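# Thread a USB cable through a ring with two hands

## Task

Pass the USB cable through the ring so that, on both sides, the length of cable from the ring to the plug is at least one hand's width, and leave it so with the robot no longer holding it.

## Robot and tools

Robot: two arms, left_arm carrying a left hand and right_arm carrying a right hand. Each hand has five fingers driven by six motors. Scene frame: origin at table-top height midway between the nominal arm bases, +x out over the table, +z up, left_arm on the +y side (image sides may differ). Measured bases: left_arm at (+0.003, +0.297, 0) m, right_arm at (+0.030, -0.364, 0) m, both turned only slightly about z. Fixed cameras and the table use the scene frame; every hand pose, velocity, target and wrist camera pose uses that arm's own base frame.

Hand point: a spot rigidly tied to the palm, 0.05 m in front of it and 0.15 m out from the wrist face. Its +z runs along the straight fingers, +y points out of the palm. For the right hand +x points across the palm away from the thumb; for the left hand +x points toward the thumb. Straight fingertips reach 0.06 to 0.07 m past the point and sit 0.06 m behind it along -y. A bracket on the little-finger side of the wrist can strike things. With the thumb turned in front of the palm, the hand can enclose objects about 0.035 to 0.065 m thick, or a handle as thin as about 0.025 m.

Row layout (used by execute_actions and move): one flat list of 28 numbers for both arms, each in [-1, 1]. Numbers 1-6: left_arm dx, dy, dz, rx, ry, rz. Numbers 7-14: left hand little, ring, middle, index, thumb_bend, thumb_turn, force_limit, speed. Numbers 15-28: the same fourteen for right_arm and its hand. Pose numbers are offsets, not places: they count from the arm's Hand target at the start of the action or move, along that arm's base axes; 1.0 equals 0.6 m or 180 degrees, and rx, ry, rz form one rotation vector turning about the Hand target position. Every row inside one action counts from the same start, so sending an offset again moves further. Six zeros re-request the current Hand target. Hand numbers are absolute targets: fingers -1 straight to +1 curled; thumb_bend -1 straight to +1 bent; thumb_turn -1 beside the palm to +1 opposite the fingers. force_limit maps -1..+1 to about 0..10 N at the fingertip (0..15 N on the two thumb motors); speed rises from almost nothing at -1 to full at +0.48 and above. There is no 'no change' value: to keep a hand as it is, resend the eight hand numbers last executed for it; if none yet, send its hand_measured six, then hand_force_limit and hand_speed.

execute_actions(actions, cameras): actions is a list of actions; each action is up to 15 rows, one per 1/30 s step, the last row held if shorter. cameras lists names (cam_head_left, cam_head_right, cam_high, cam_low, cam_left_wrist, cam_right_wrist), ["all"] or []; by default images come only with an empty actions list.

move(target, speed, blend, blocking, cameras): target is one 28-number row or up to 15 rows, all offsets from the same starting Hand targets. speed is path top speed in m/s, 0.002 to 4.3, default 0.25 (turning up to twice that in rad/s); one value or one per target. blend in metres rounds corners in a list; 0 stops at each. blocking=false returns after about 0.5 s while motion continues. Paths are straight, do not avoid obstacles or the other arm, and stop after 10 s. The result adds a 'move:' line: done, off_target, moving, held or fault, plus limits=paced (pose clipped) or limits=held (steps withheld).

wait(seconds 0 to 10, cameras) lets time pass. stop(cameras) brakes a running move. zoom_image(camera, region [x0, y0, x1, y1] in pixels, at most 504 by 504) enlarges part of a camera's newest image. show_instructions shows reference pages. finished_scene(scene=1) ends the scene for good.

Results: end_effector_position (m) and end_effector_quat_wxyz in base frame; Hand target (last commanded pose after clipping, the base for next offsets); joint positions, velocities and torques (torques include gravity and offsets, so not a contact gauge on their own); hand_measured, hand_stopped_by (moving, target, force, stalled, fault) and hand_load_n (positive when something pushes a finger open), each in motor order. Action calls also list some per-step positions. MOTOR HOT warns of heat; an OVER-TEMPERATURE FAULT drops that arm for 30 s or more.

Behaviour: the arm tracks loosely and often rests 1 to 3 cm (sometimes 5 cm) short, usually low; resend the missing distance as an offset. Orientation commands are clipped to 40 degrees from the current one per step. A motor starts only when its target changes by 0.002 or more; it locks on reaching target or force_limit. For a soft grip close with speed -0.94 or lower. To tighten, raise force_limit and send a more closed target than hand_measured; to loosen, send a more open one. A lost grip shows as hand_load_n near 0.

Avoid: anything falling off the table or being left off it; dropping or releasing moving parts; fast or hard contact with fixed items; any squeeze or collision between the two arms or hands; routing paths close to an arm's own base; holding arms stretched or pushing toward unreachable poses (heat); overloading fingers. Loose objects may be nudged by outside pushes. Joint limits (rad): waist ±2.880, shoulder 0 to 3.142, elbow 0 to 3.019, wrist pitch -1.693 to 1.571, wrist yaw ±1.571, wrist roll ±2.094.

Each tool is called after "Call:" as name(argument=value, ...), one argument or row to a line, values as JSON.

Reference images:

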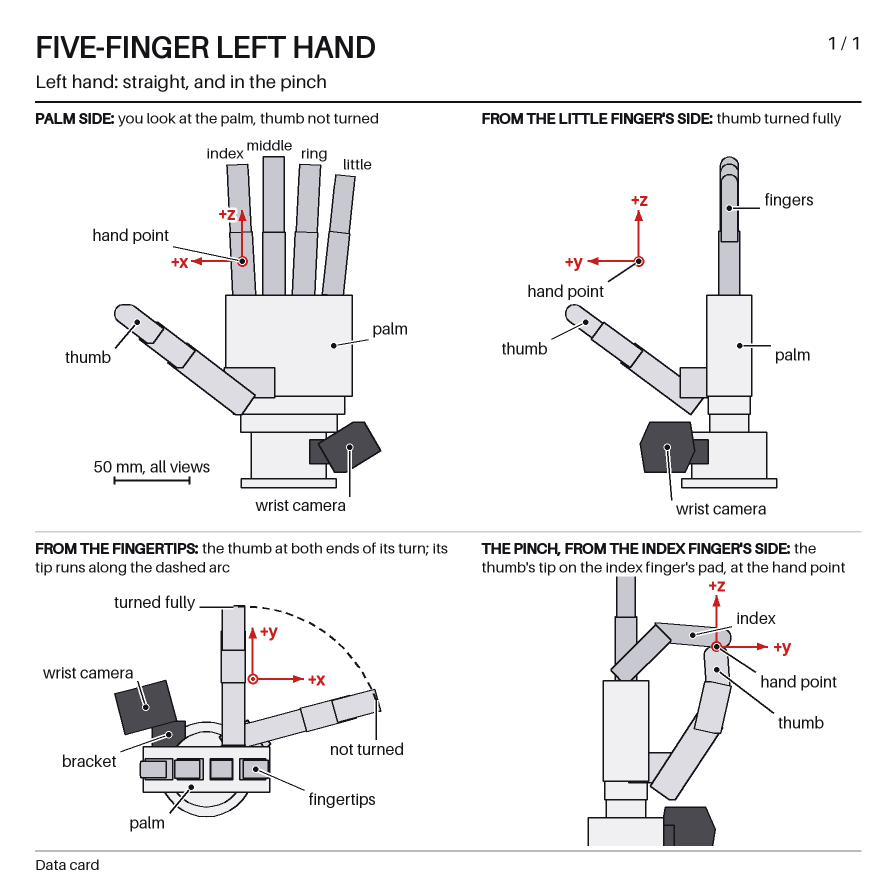

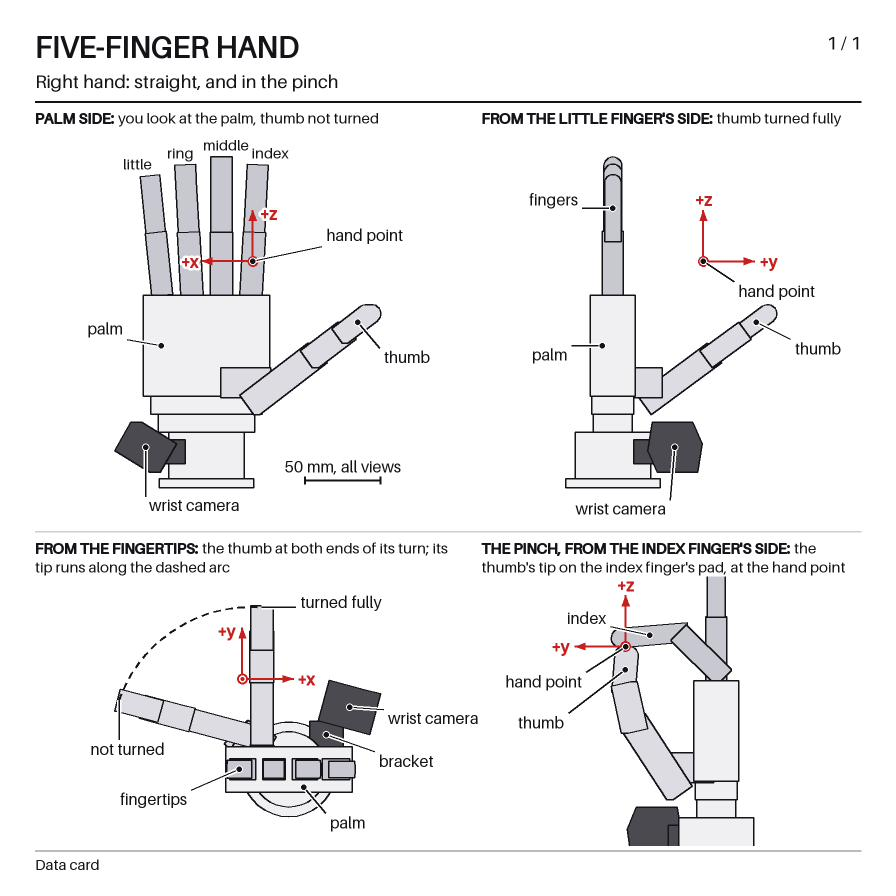

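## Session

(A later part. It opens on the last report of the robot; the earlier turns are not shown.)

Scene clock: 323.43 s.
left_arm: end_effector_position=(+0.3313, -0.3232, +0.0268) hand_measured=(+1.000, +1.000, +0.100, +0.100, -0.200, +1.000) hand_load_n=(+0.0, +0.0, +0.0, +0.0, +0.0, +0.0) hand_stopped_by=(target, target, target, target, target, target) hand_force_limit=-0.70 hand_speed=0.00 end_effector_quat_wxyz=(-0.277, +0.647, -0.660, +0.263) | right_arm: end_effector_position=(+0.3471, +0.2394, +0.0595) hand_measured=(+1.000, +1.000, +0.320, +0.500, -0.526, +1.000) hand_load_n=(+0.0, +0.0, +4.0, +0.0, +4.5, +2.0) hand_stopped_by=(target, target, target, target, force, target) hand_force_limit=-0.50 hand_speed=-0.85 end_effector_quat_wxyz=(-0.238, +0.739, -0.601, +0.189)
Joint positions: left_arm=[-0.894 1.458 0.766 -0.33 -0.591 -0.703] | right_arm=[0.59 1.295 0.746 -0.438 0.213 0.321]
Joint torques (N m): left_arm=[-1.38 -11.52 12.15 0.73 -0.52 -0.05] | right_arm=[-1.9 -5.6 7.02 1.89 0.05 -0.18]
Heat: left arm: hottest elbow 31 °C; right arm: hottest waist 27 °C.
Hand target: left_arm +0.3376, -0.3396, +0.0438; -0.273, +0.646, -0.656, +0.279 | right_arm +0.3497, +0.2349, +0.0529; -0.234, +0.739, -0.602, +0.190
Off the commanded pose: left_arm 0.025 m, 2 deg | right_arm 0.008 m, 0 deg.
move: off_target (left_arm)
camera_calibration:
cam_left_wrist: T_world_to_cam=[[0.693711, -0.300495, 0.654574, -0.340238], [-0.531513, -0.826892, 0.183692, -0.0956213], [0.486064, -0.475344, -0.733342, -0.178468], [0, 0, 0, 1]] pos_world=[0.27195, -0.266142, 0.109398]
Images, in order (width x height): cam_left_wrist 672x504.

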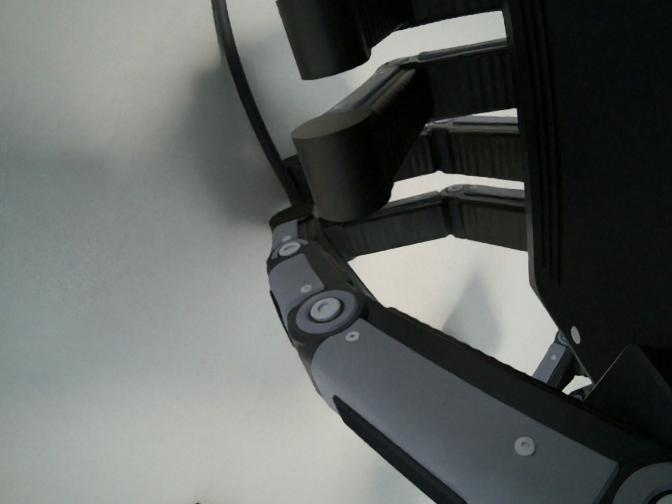

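Call:
move(
  target=[0,0,0,0,0,0,1,1,0.45,0.45,-0.2,1,-0.6,-0.6,0,0,0,0,0,0,1,1,0.32,0.5,0.0,1,-0.5,-0.85],
  cameras=["cam_left_wrist"],
  speed=0.05,
)

Call:
zoom_image(
  camera="cam_left_wrist",
  region=[100, 120, 500, 420],
)

Scene clock: 325.67 s.
left_arm: end_effector_position=(+0.3313, -0.3232, +0.0269) hand_measured=(+1.000, +1.000, +0.204, +0.242, -0.202, +1.000) hand_load_n=(+0.0, +0.0, +2.5, +5.0, +4.0, -0.5) hand_stopped_by=(target, target, force, force, target, target) hand_force_limit=-0.60 hand_speed=-0.60 end_effector_quat_wxyz=(-0.277, +0.647, -0.660, +0.263) | right_arm: end_effector_position=(+0.3470, +0.2395, +0.0596) hand_measured=(+1.000, +1.000, +0.320, +0.500, -0.526, +1.000) hand_load_n=(+0.0, +0.0, +4.0, +0.0, +4.0, +1.5) hand_stopped_by=(target, target, target, target, force, target) hand_force_limit=-0.50 hand_speed=-0.85 end_effector_quat_wxyz=(-0.238, +0.739, -0.601, +0.189)
Joint positions: left_arm=[-0.894 1.457 0.766 -0.33 -0.591 -0.703] | right_arm=[0.59 1.295 0.746 -0.438 0.212 0.321]
Joint torques (N m): left_arm=[-1.26 -11.46 12.16 0.77 -0.52 -0.05] | right_arm=[-1.85 -5.54 7.02 1.89 0.1 -0.18]
Heat: left arm: hottest elbow 31 °C; right arm: hottest waist 27 °C.
Hand target: left_arm +0.3375, -0.3396, +0.0438; -0.273, +0.646, -0.656, +0.279 | right_arm +0.3497, +0.2349, +0.0529; -0.234, +0.739, -0.602, +0.190
Off the commanded pose: left_arm 0.024 m, 2 deg | right_arm 0.009 m, 1 deg.
move: off_target (left_arm)
camera_calibration:
cam_left_wrist: T_world_to_cam=[[0.693711, -0.300495, 0.654574, -0.340303], [-0.531513, -0.826892, 0.183692, -0.0956396], [0.486064, -0.475344, -0.733342, -0.178395], [0, 0, 0, 1]] pos_world=[0.27195, -0.266142, 0.109498]
Images, in order (width x height): cam_left_wrist 672x504.

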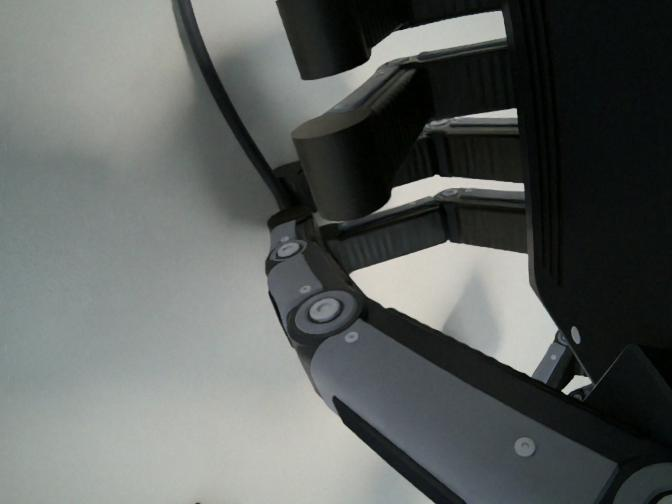

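Scaled by 1.260 from the camera's 672x504 image, which has a finer 960x720 frame.

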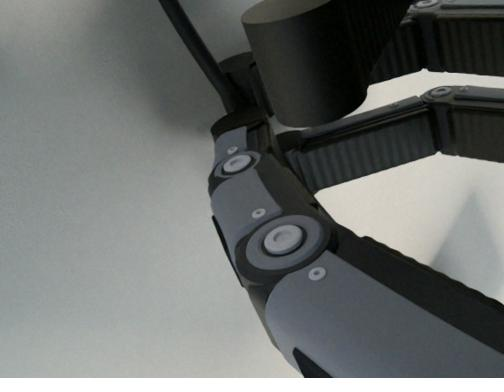

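Call:
move(
  target=[
    [0,0,0,0,0,0,1,1,0.45,0.45,-0.2,1,-0.6,-0.6,0,0,0,0,0,0,1,1,0.32,0.3,-1,1,-0.5,-0.6],
    [0,0,0,0,0,0,1,1,0.45,0.45,-0.2,1,-0.6,-0.6,0,0,0,0,0,0,1,1,-0.5,-0.5,-1,1,-0.5,-0.3],
  ],
  cameras=["cam_left_wrist","cam_right_wrist"],
  speed=0.05,
)

Scene clock: 330.43 s.
left_arm: end_effector_position=(+0.3313, -0.3232, +0.0269) hand_measured=(+1.000, +1.000, +0.204, +0.242, -0.202, +1.000) hand_load_n=(+0.0, +0.0, +2.5, +5.0, +4.0, -0.5) hand_stopped_by=(target, target, force, force, target, target) hand_force_limit=-0.60 hand_speed=-0.60 end_effector_quat_wxyz=(-0.277, +0.647, -0.660, +0.263) | right_arm: end_effector_position=(+0.3470, +0.2396, +0.0596) hand_measured=(+1.000, +1.000, -0.500, -0.500, -1.000, +1.000) hand_load_n=(+0.0, +0.0, +0.0, +0.0, +0.0, -0.5) hand_stopped_by=(target, target, target, target, target, target) hand_force_limit=-0.50 hand_speed=-0.30 end_effector_quat_wxyz=(-0.238, +0.739, -0.601, +0.189)
Joint positions: left_arm=[-0.894 1.457 0.766 -0.33 -0.591 -0.703] | right_arm=[0.59 1.295 0.746 -0.438 0.212 0.321]
Joint torques (N m): left_arm=[-1.38 -11.52 12.14 0.77 -0.52 -0.05] | right_arm=[-1.9 -5.48 7.02 1.88 0.1 -0.18]
Heat: left arm: hottest elbow 31 °C; right arm: hottest waist 27 °C.
Hand target: left_arm +0.3375, -0.3396, +0.0438; -0.273, +0.646, -0.656, +0.279 | right_arm +0.3498, +0.2349, +0.0530; -0.234, +0.739, -0.602, +0.190
Off the commanded pose: left_arm 0.024 m, 2 deg | right_arm 0.009 m, 1 deg.
move: off_target (left_arm)
camera_calibration:
cam_left_wrist: T_world_to_cam=[[0.693711, -0.300495, 0.654574, -0.340303], [-0.531513, -0.826892, 0.183692, -0.0956396], [0.486064, -0.475344, -0.733342, -0.178395], [0, 0, 0, 1]] pos_world=[0.27195, -0.266142, 0.109498]
cam_right_wrist: T_world_to_cam=[[-0.748896, -0.374176, -0.546943, 0.382231], [-0.608476, 0.715204, 0.343861, 0.0144965], [0.262511, 0.590318, -0.763291, -0.070112], [0, 0, 0, 1]] pos_world=[0.313477, 0.174042, 0.150558]
Images, in order (width x height): cam_left_wrist 672x504, cam_right_wrist 672x504.

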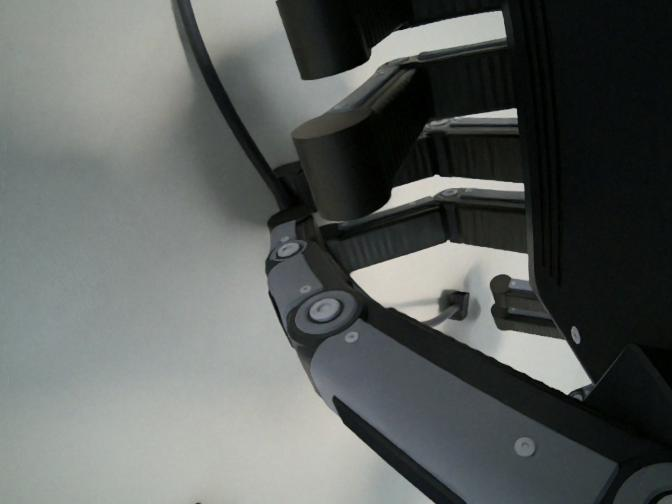

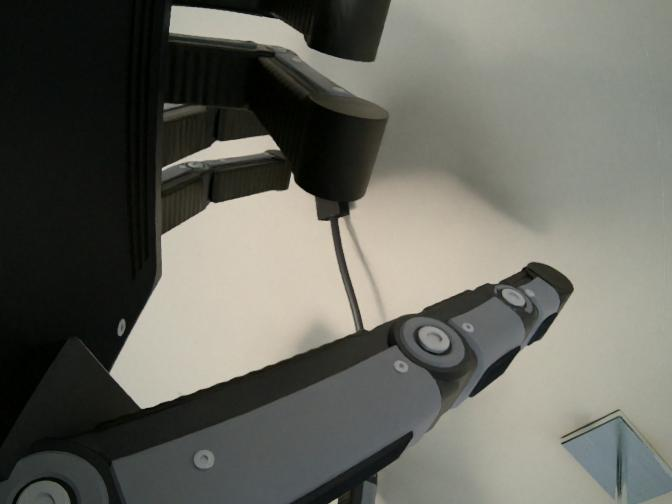

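Call:
move(
  target=[
    [0,0,0,0,0,0,1,1,0.45,0.45,-0.2,1,-0.6,-0.6,0.06,-0.25,0.0,0,0,0,1,1,-0.5,-0.5,-1,1,-0.5,-0.3],
    [0,0,0,0,0,0,1,1,0.45,0.45,-0.2,1,-0.6,-0.6,0.06,-0.35,0.12,0,0,0,1,1,-0.5,-0.5,-1,1,-0.5,-0.3],
  ],
  cameras=["all"],
  speed=0.1,
)

Call:
zoom_image(
  camera="cam_head_right",
  region=[360, 280, 520, 440],
)

Call:
zoom_image(
  camera="cam_head_left",
  region=[400, 280, 560, 440],
)

Call:
zoom_image(
  camera="cam_left_wrist",
  region=[100, 120, 500, 420],
)

Scene clock: 336.97 s.
left_arm: end_effector_position=(+0.3313, -0.3232, +0.0269) hand_measured=(+1.000, +1.000, +0.204, +0.242, -0.202, +1.000) hand_load_n=(+0.0, +0.0, +2.5, +5.0, +4.0, -0.5) hand_stopped_by=(target, target, force, force, target, target) hand_force_limit=-0.60 hand_speed=-0.60 end_effector_quat_wxyz=(-0.277, +0.647, -0.660, +0.263) | right_arm: end_effector_position=(+0.3688, +0.0302, +0.1022) hand_measured=(+1.000, +1.000, -0.500, -0.500, -1.000, +1.000) hand_load_n=(+0.0, +0.0, +0.0, +0.0, +0.0, +0.0) hand_stopped_by=(target, target, target, target, target, target) hand_force_limit=-0.50 hand_speed=-0.30 end_effector_quat_wxyz=(-0.222, +0.743, -0.608, +0.171)
Joint positions: left_arm=[-0.894 1.457 0.766 -0.33 -0.591 -0.703] | right_arm=[-0.042 1.154 0.769 -0.635 -0.145 -0.201]
Joint torques (N m): left_arm=[-1.32 -11.52 12.15 0.76 -0.52 -0.06] | right_arm=[-1.79 -5.89 11.9 0.96 -0.19 -0.2]
Heat: left arm: hottest elbow 31 °C; right arm: hottest waist 27 °C.
Hand target: left_arm +0.3375, -0.3396, +0.0438; -0.273, +0.646, -0.656, +0.279 | right_arm +0.3858, +0.0250, +0.1249; -0.234, +0.739, -0.602, +0.190
Off the commanded pose: left_arm 0.024 m, 2 deg | right_arm 0.029 m, 3 deg.
move: off_target (left_arm, right_arm)
camera_calibration:
cam_left_wrist: T_world_to_cam=[[0.693711, -0.300495, 0.654574, -0.340303], [-0.531513, -0.826892, 0.183692, -0.0956396], [0.486064, -0.475344, -0.733342, -0.178395], [0, 0, 0, 1]] pos_world=[0.27195, -0.266142, 0.109498]
cam_right_wrist: T_world_to_cam=[[-0.776784, -0.373152, -0.507311, 0.349667], [-0.58823, 0.717616, 0.372844, 0.152383], [0.224927, 0.588035, -0.776932, 0.0955419], [0, 0, 0, 1]] pos_world=[0.339763, -0.0350559, 0.194804]

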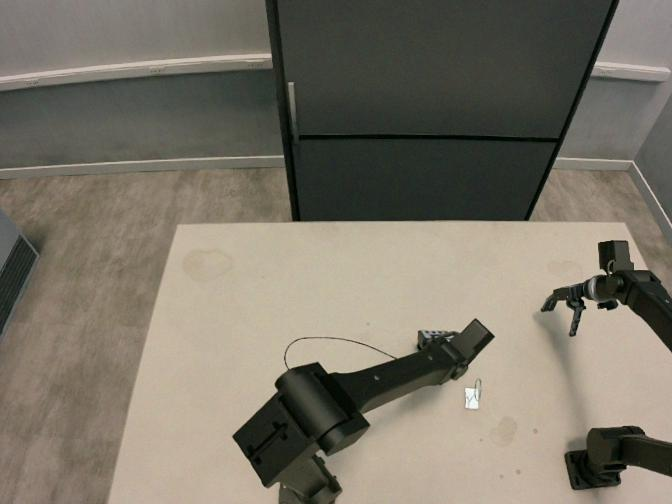

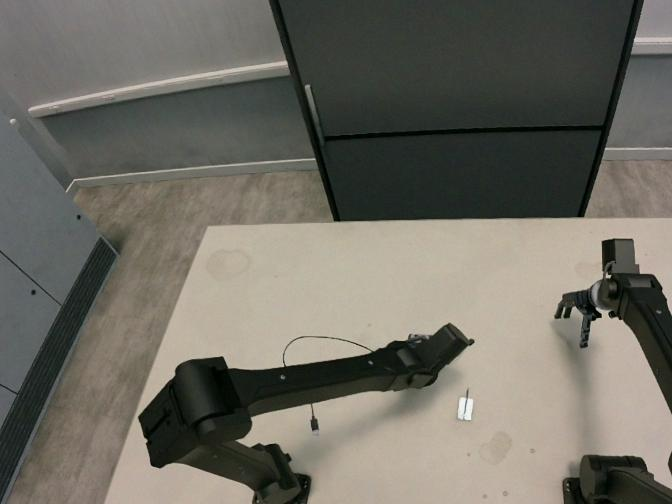

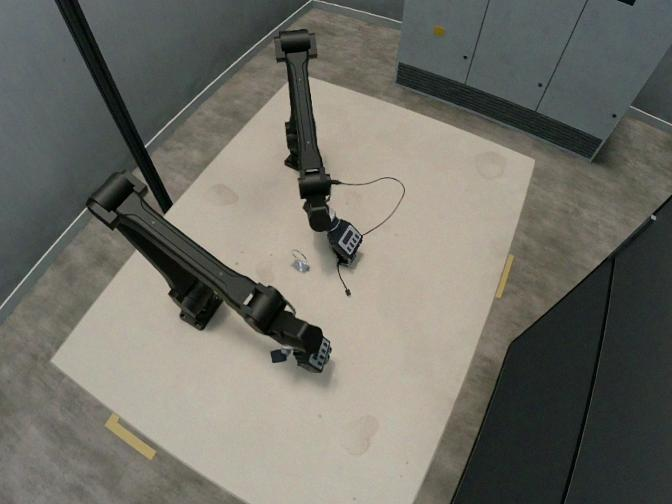

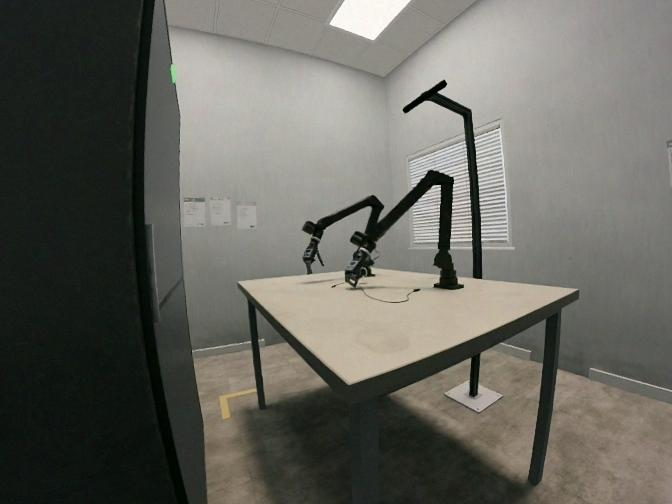

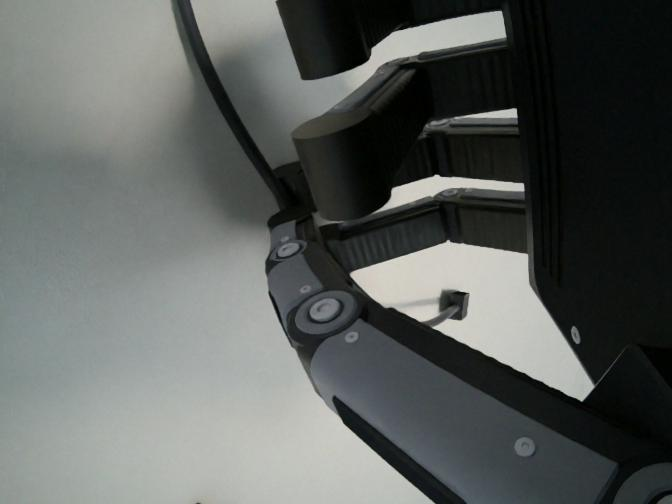

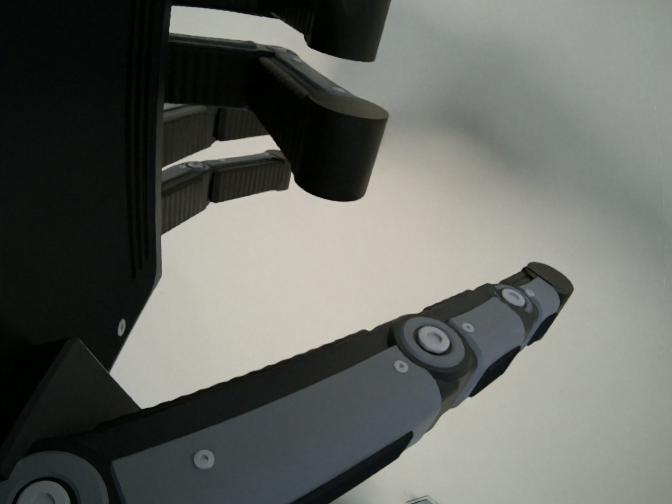

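Scaled by 3.150.

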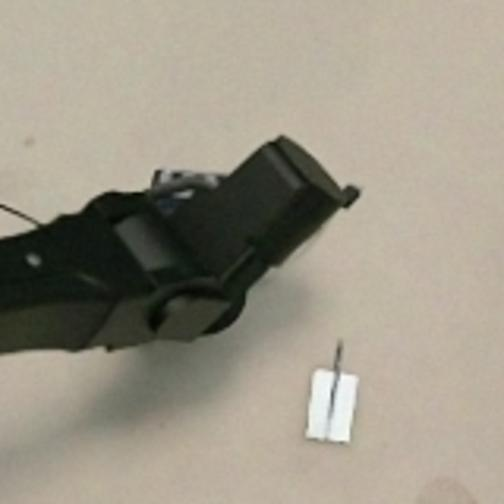

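Scaled by 3.150.

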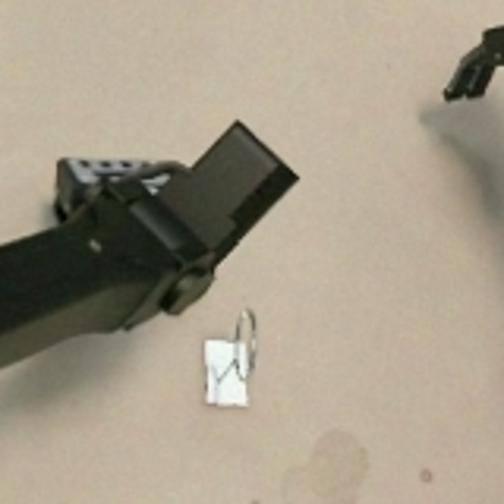

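Scaled by 1.260 from the camera's 672x504 image, which has a finer 960x720 frame.

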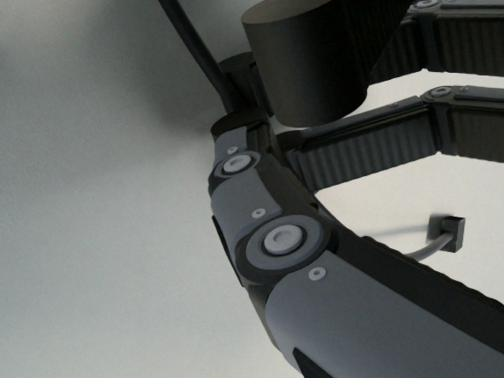

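Call:
move(
  target=[
    [0,0,0.15,0,0,0,1,1,0.45,0.45,-0.2,1,-0.6,-0.6,0,0,0.0,0,0,0,1,1,-0.5,-0.5,-1,1,-0.5,-0.3],
    [-0.129,0.15,0.17,0,0,-0.25,1,1,0.45,0.45,-0.2,1,-0.6,-0.6,0,0,0,0,0,0,1,1,-0.5,-0.5,-1,1,-0.5,-0.3],
  ],
  cameras=["all"],
  speed=0.12,
  blend=0.01,
)

Call:
zoom_image(
  camera="cam_head_right",
  region=[360, 280, 520, 440],
)

Call:
zoom_image(
  camera="cam_head_left",
  region=[380, 300, 540, 440],
)

Call:
zoom_image(
  camera="cam_high",
  region=[250, 180, 400, 310],
)

Scene clock: 348.03 s.
left_arm: end_effector_position=(+0.2607, -0.2568, +0.1482) hand_measured=(+1.000, +1.000, +0.204, +0.242, -0.202, +1.000) hand_load_n=(+0.0, +0.0, +2.5, +5.5, +4.0, -0.5) hand_stopped_by=(target, target, force, force, target, target) hand_force_limit=-0.60 hand_speed=-0.60 end_effector_quat_wxyz=(+0.144, -0.345, +0.851, -0.369) | right_arm: end_effector_position=(+0.3688, +0.0302, +0.1021) hand_measured=(+1.000, +1.000, -0.500, -0.500, -1.000, +1.000) hand_load_n=(+0.0, +0.0, +0.0, +0.0, +0.0, +0.0) hand_stopped_by=(target, target, target, target, target, target) hand_force_limit=-0.50 hand_speed=-0.30 end_effector_quat_wxyz=(-0.222, +0.743, -0.607, +0.171)
Joint positions: left_arm=[-0.646 0.919 0.664 -0.508 0.12 0.103] | right_arm=[-0.042 1.154 0.769 -0.635 -0.145 -0.202]
Joint torques (N m): left_arm=[0.32 -4.78 10.91 1.18 0.15 0.14] | right_arm=[-1.79 -5.89 11.89 0.92 -0.2 -0.19]
Heat: left arm: hottest elbow 31 °C; right arm: hottest waist 27 °C.
Hand target: left_arm +0.2601, -0.2497, +0.1458; +0.145, -0.346, +0.853, -0.362 | right_arm +0.3858, +0.0250, +0.1249; -0.234, +0.739, -0.602, +0.190
Off the commanded pose: left_arm 0.008 m, 1 deg | right_arm 0.029 m, 3 deg.
move: off_target (right_arm)
camera_calibration:
cam_left_wrist: T_world_to_cam=[[0.27364, -0.675086, 0.685113, -0.341933], [-0.961832, -0.191644, 0.195324, 0.173114], [-0.000562679, -0.712412, -0.701761, 0.0377536], [0, 0, 0, 1]] pos_world=[0.260094, -0.170762, 0.226944]
cam_right_wrist: T_world_to_cam=[[-0.776493, -0.373868, -0.507229, 0.349489], [-0.588735, 0.717381, 0.3725, 0.152686], [0.224611, 0.587867, -0.77715, 0.0957451], [0, 0, 0, 1]] pos_world=[0.339762, -0.0351566, 0.194804]

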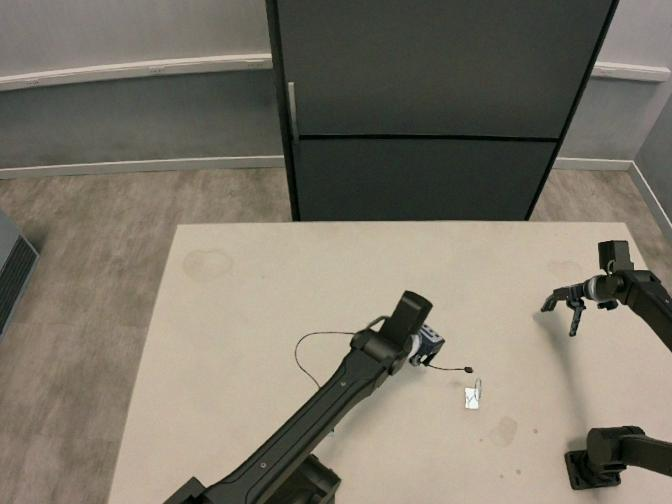

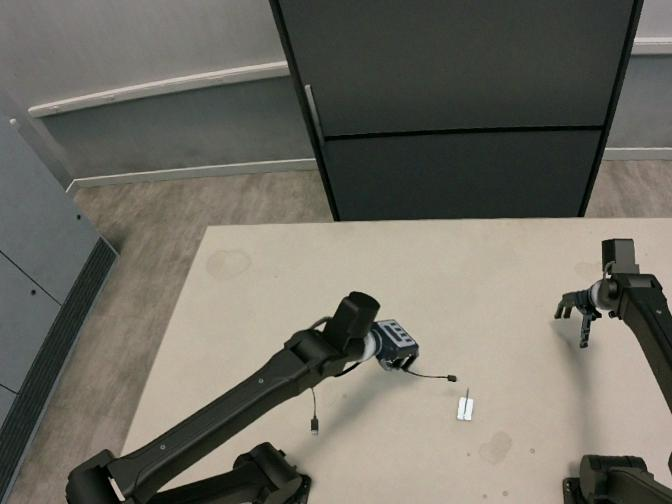

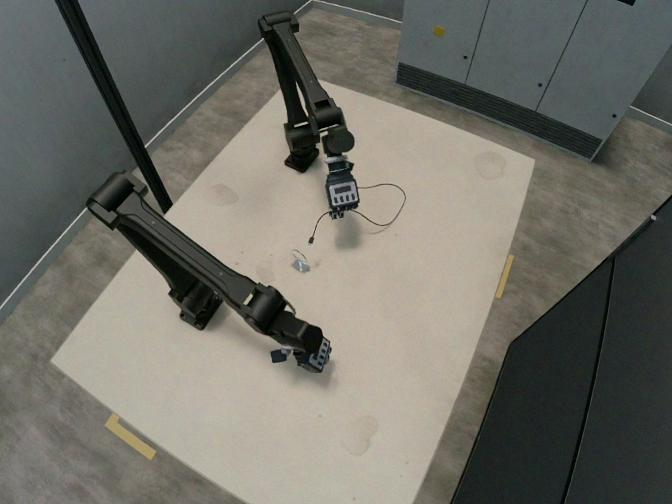

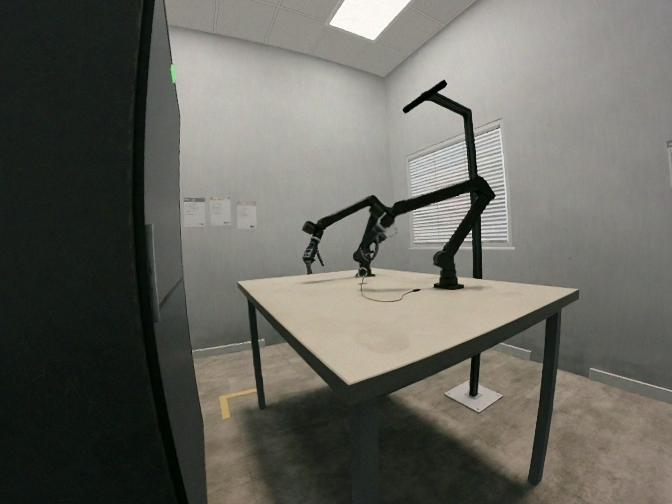

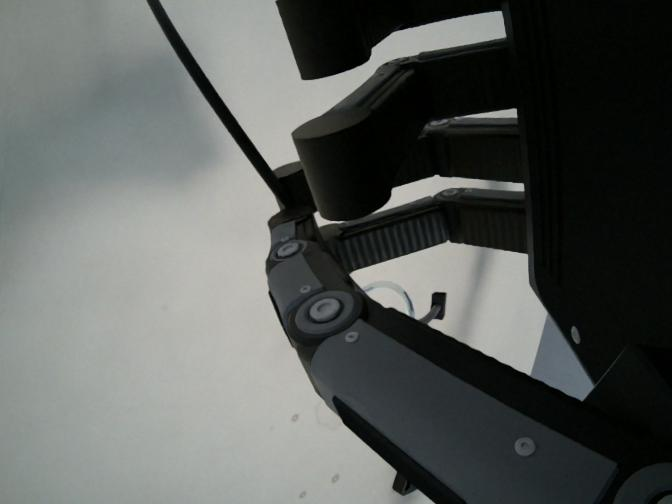

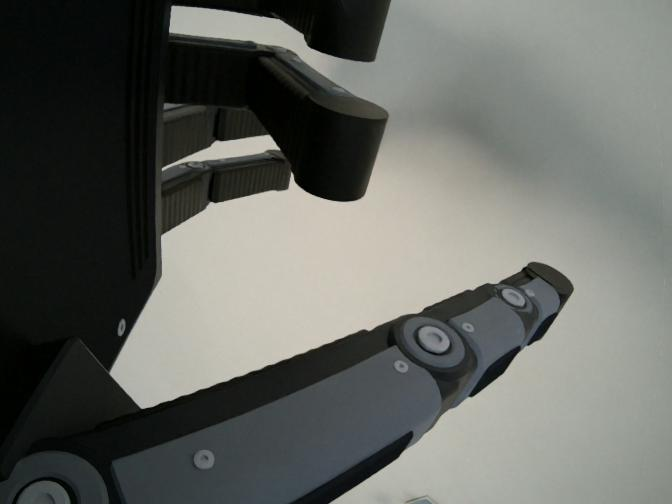

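Scaled by 3.150.

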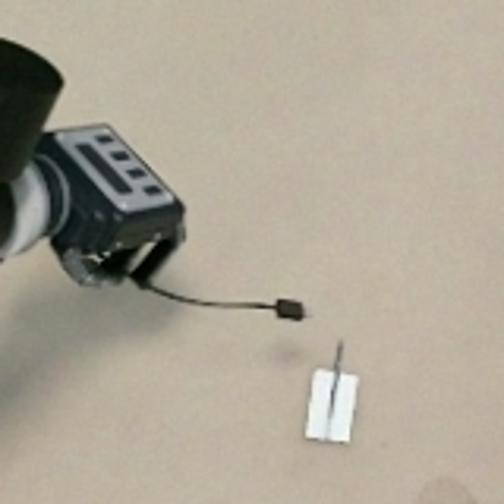

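Scaled by 3.150.

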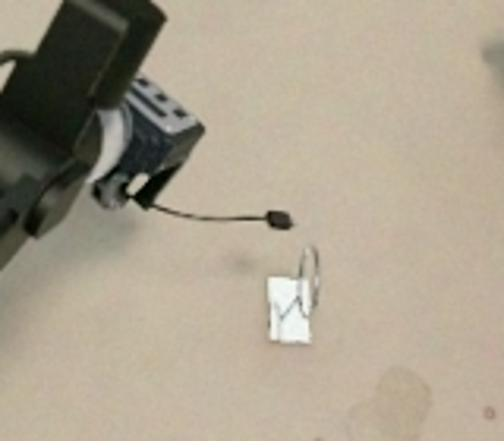

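Scaled by 3.360.

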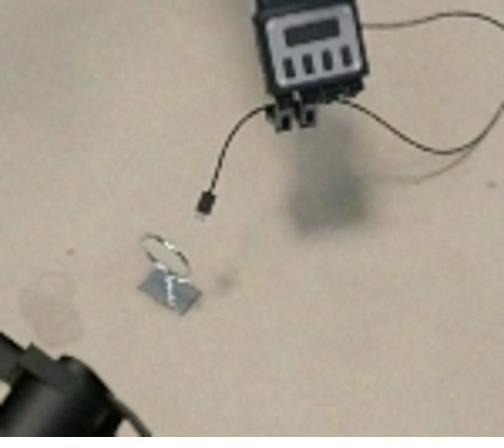

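Call:
move(
  target=[-0.047,0.013,-0.067,0,0,0,1,1,0.45,0.45,-0.2,1,-0.6,-0.6,0,0,0.0,0,0,0,1,1,-0.5,-0.5,-1,1,-0.5,-0.3],
  cameras=["all"],
  speed=0.08,
)

Call:
zoom_image(
  camera="cam_head_right",
  region=[400, 340, 500, 430],
)

Call:
zoom_image(
  camera="cam_head_left",
  region=[420, 340, 520, 430],
)

Call:
zoom_image(
  camera="cam_high",
  region=[270, 190, 370, 290],
)

Call:
zoom_image(
  camera="cam_left_wrist",
  region=[250, 200, 550, 450],
)

Scene clock: 357.23 s.
left_arm: end_effector_position=(+0.2323, -0.2361, +0.1023) hand_measured=(+1.000, +1.000, +0.204, +0.242, -0.202, +1.000) hand_load_n=(+0.0, +0.0, +2.5, +5.0, +4.0, -0.5) hand_stopped_by=(target, target, force, force, target, target) hand_force_limit=-0.60 hand_speed=-0.60 end_effector_quat_wxyz=(+0.143, -0.349, +0.857, -0.351) | right_arm: end_effector_position=(+0.3688, +0.0302, +0.1021) hand_measured=(+1.000, +1.000, -0.500, -0.500, -1.000, +1.000) hand_load_n=(+0.0, +0.0, +0.0, +0.0, +0.0, +0.5) hand_stopped_by=(target, target, target, target, target, target) hand_force_limit=-0.50 hand_speed=-0.30 end_effector_quat_wxyz=(-0.222, +0.743, -0.607, +0.171)
Joint positions: left_arm=[-0.661 0.865 0.527 -0.459 0.095 0.098] | right_arm=[-0.042 1.154 0.769 -0.635 -0.145 -0.202]
Joint torques (N m): left_arm=[-1.49 -3.55 10.7 2.41 -0.09 -0.11] | right_arm=[-1.85 -5.89 11.89 0.94 -0.2 -0.18]
Heat: left arm: hottest elbow 32 °C; right arm: hottest waist 27 °C.
Hand target: left_arm +0.2319, -0.2418, +0.1056; +0.145, -0.346, +0.853, -0.362 | right_arm +0.3858, +0.0250, +0.1249; -0.234, +0.739, -0.602, +0.190
Off the commanded pose: left_arm 0.007 m, 1 deg | right_arm 0.029 m, 3 deg.
move: off_target (right_arm)
camera_calibration:
cam_left_wrist: T_world_to_cam=[[0.289786, -0.695012, 0.658014, -0.294519], [-0.957041, -0.20335, 0.206692, 0.153647], [-0.00984637, -0.689643, -0.724083, 0.0301424], [0, 0, 0, 1]] pos_world=[0.232691, -0.152663, 0.183866]
cam_right_wrist: T_world_to_cam=[[-0.776493, -0.373868, -0.507229, 0.349489], [-0.588735, 0.717381, 0.3725, 0.152686], [0.224611, 0.587867, -0.77715, 0.0957451], [0, 0, 0, 1]] pos_world=[0.339762, -0.0351566, 0.194804]

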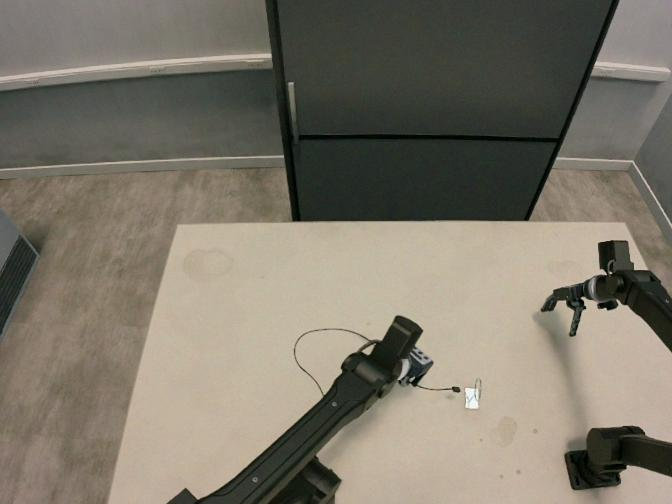

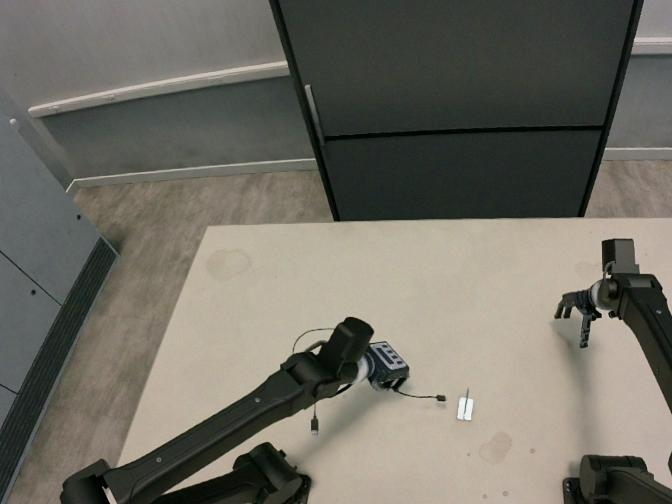

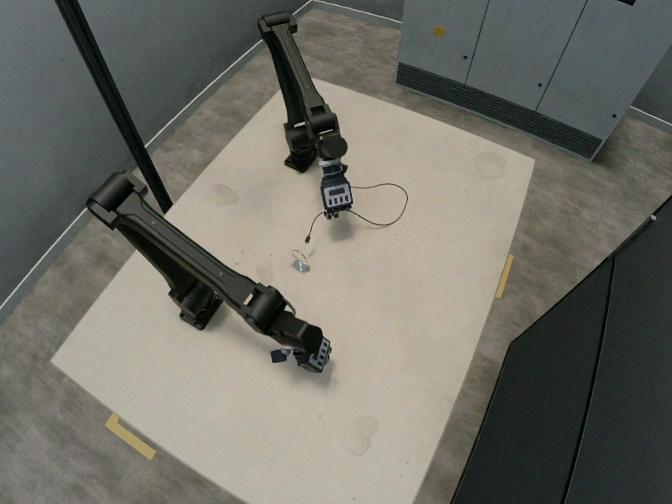

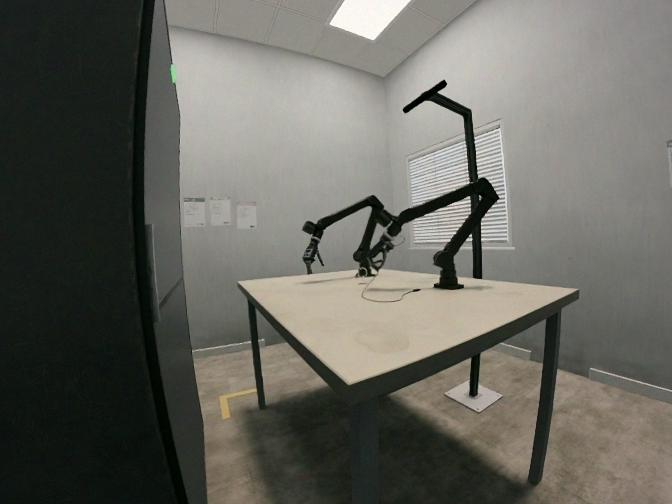

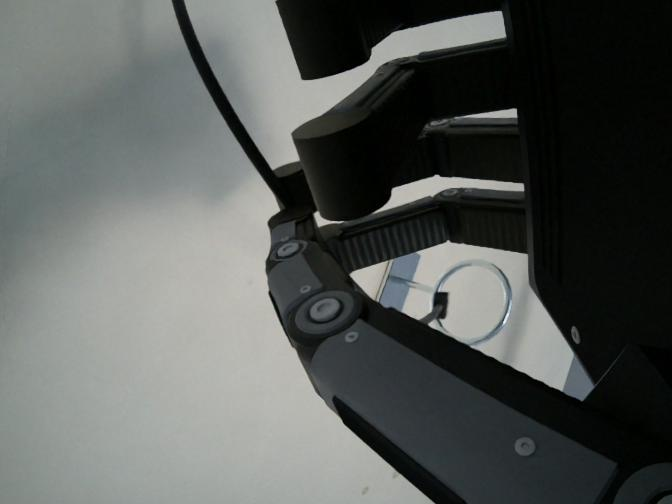

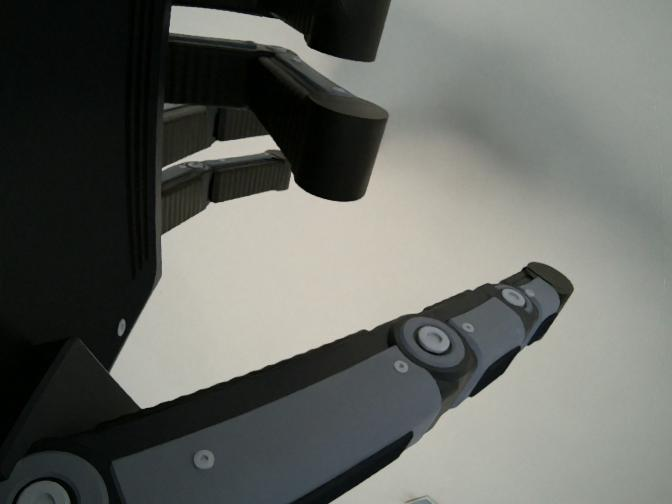

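Scaled by 5.040.

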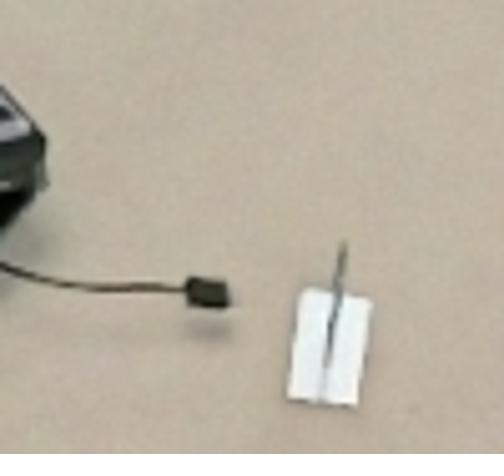

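Scaled by 5.040.

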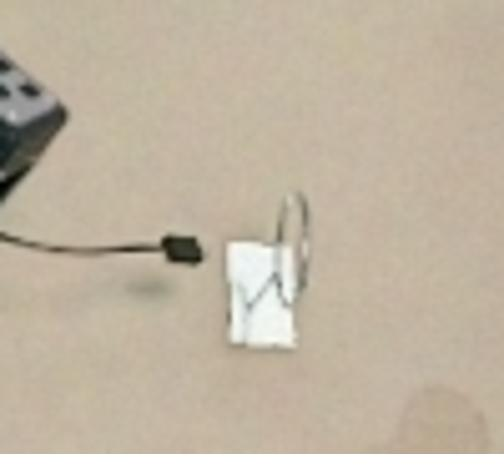

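Scaled by 5.040.

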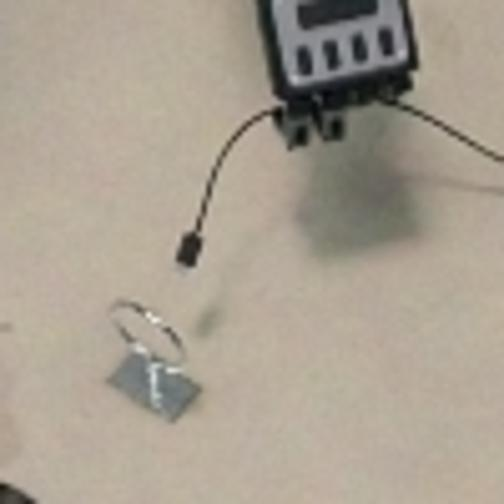

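Scaled by 1.680 from the camera's 672x504 image, which has a finer 960x720 frame.

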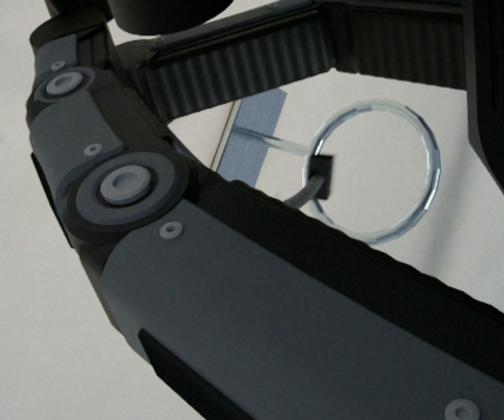

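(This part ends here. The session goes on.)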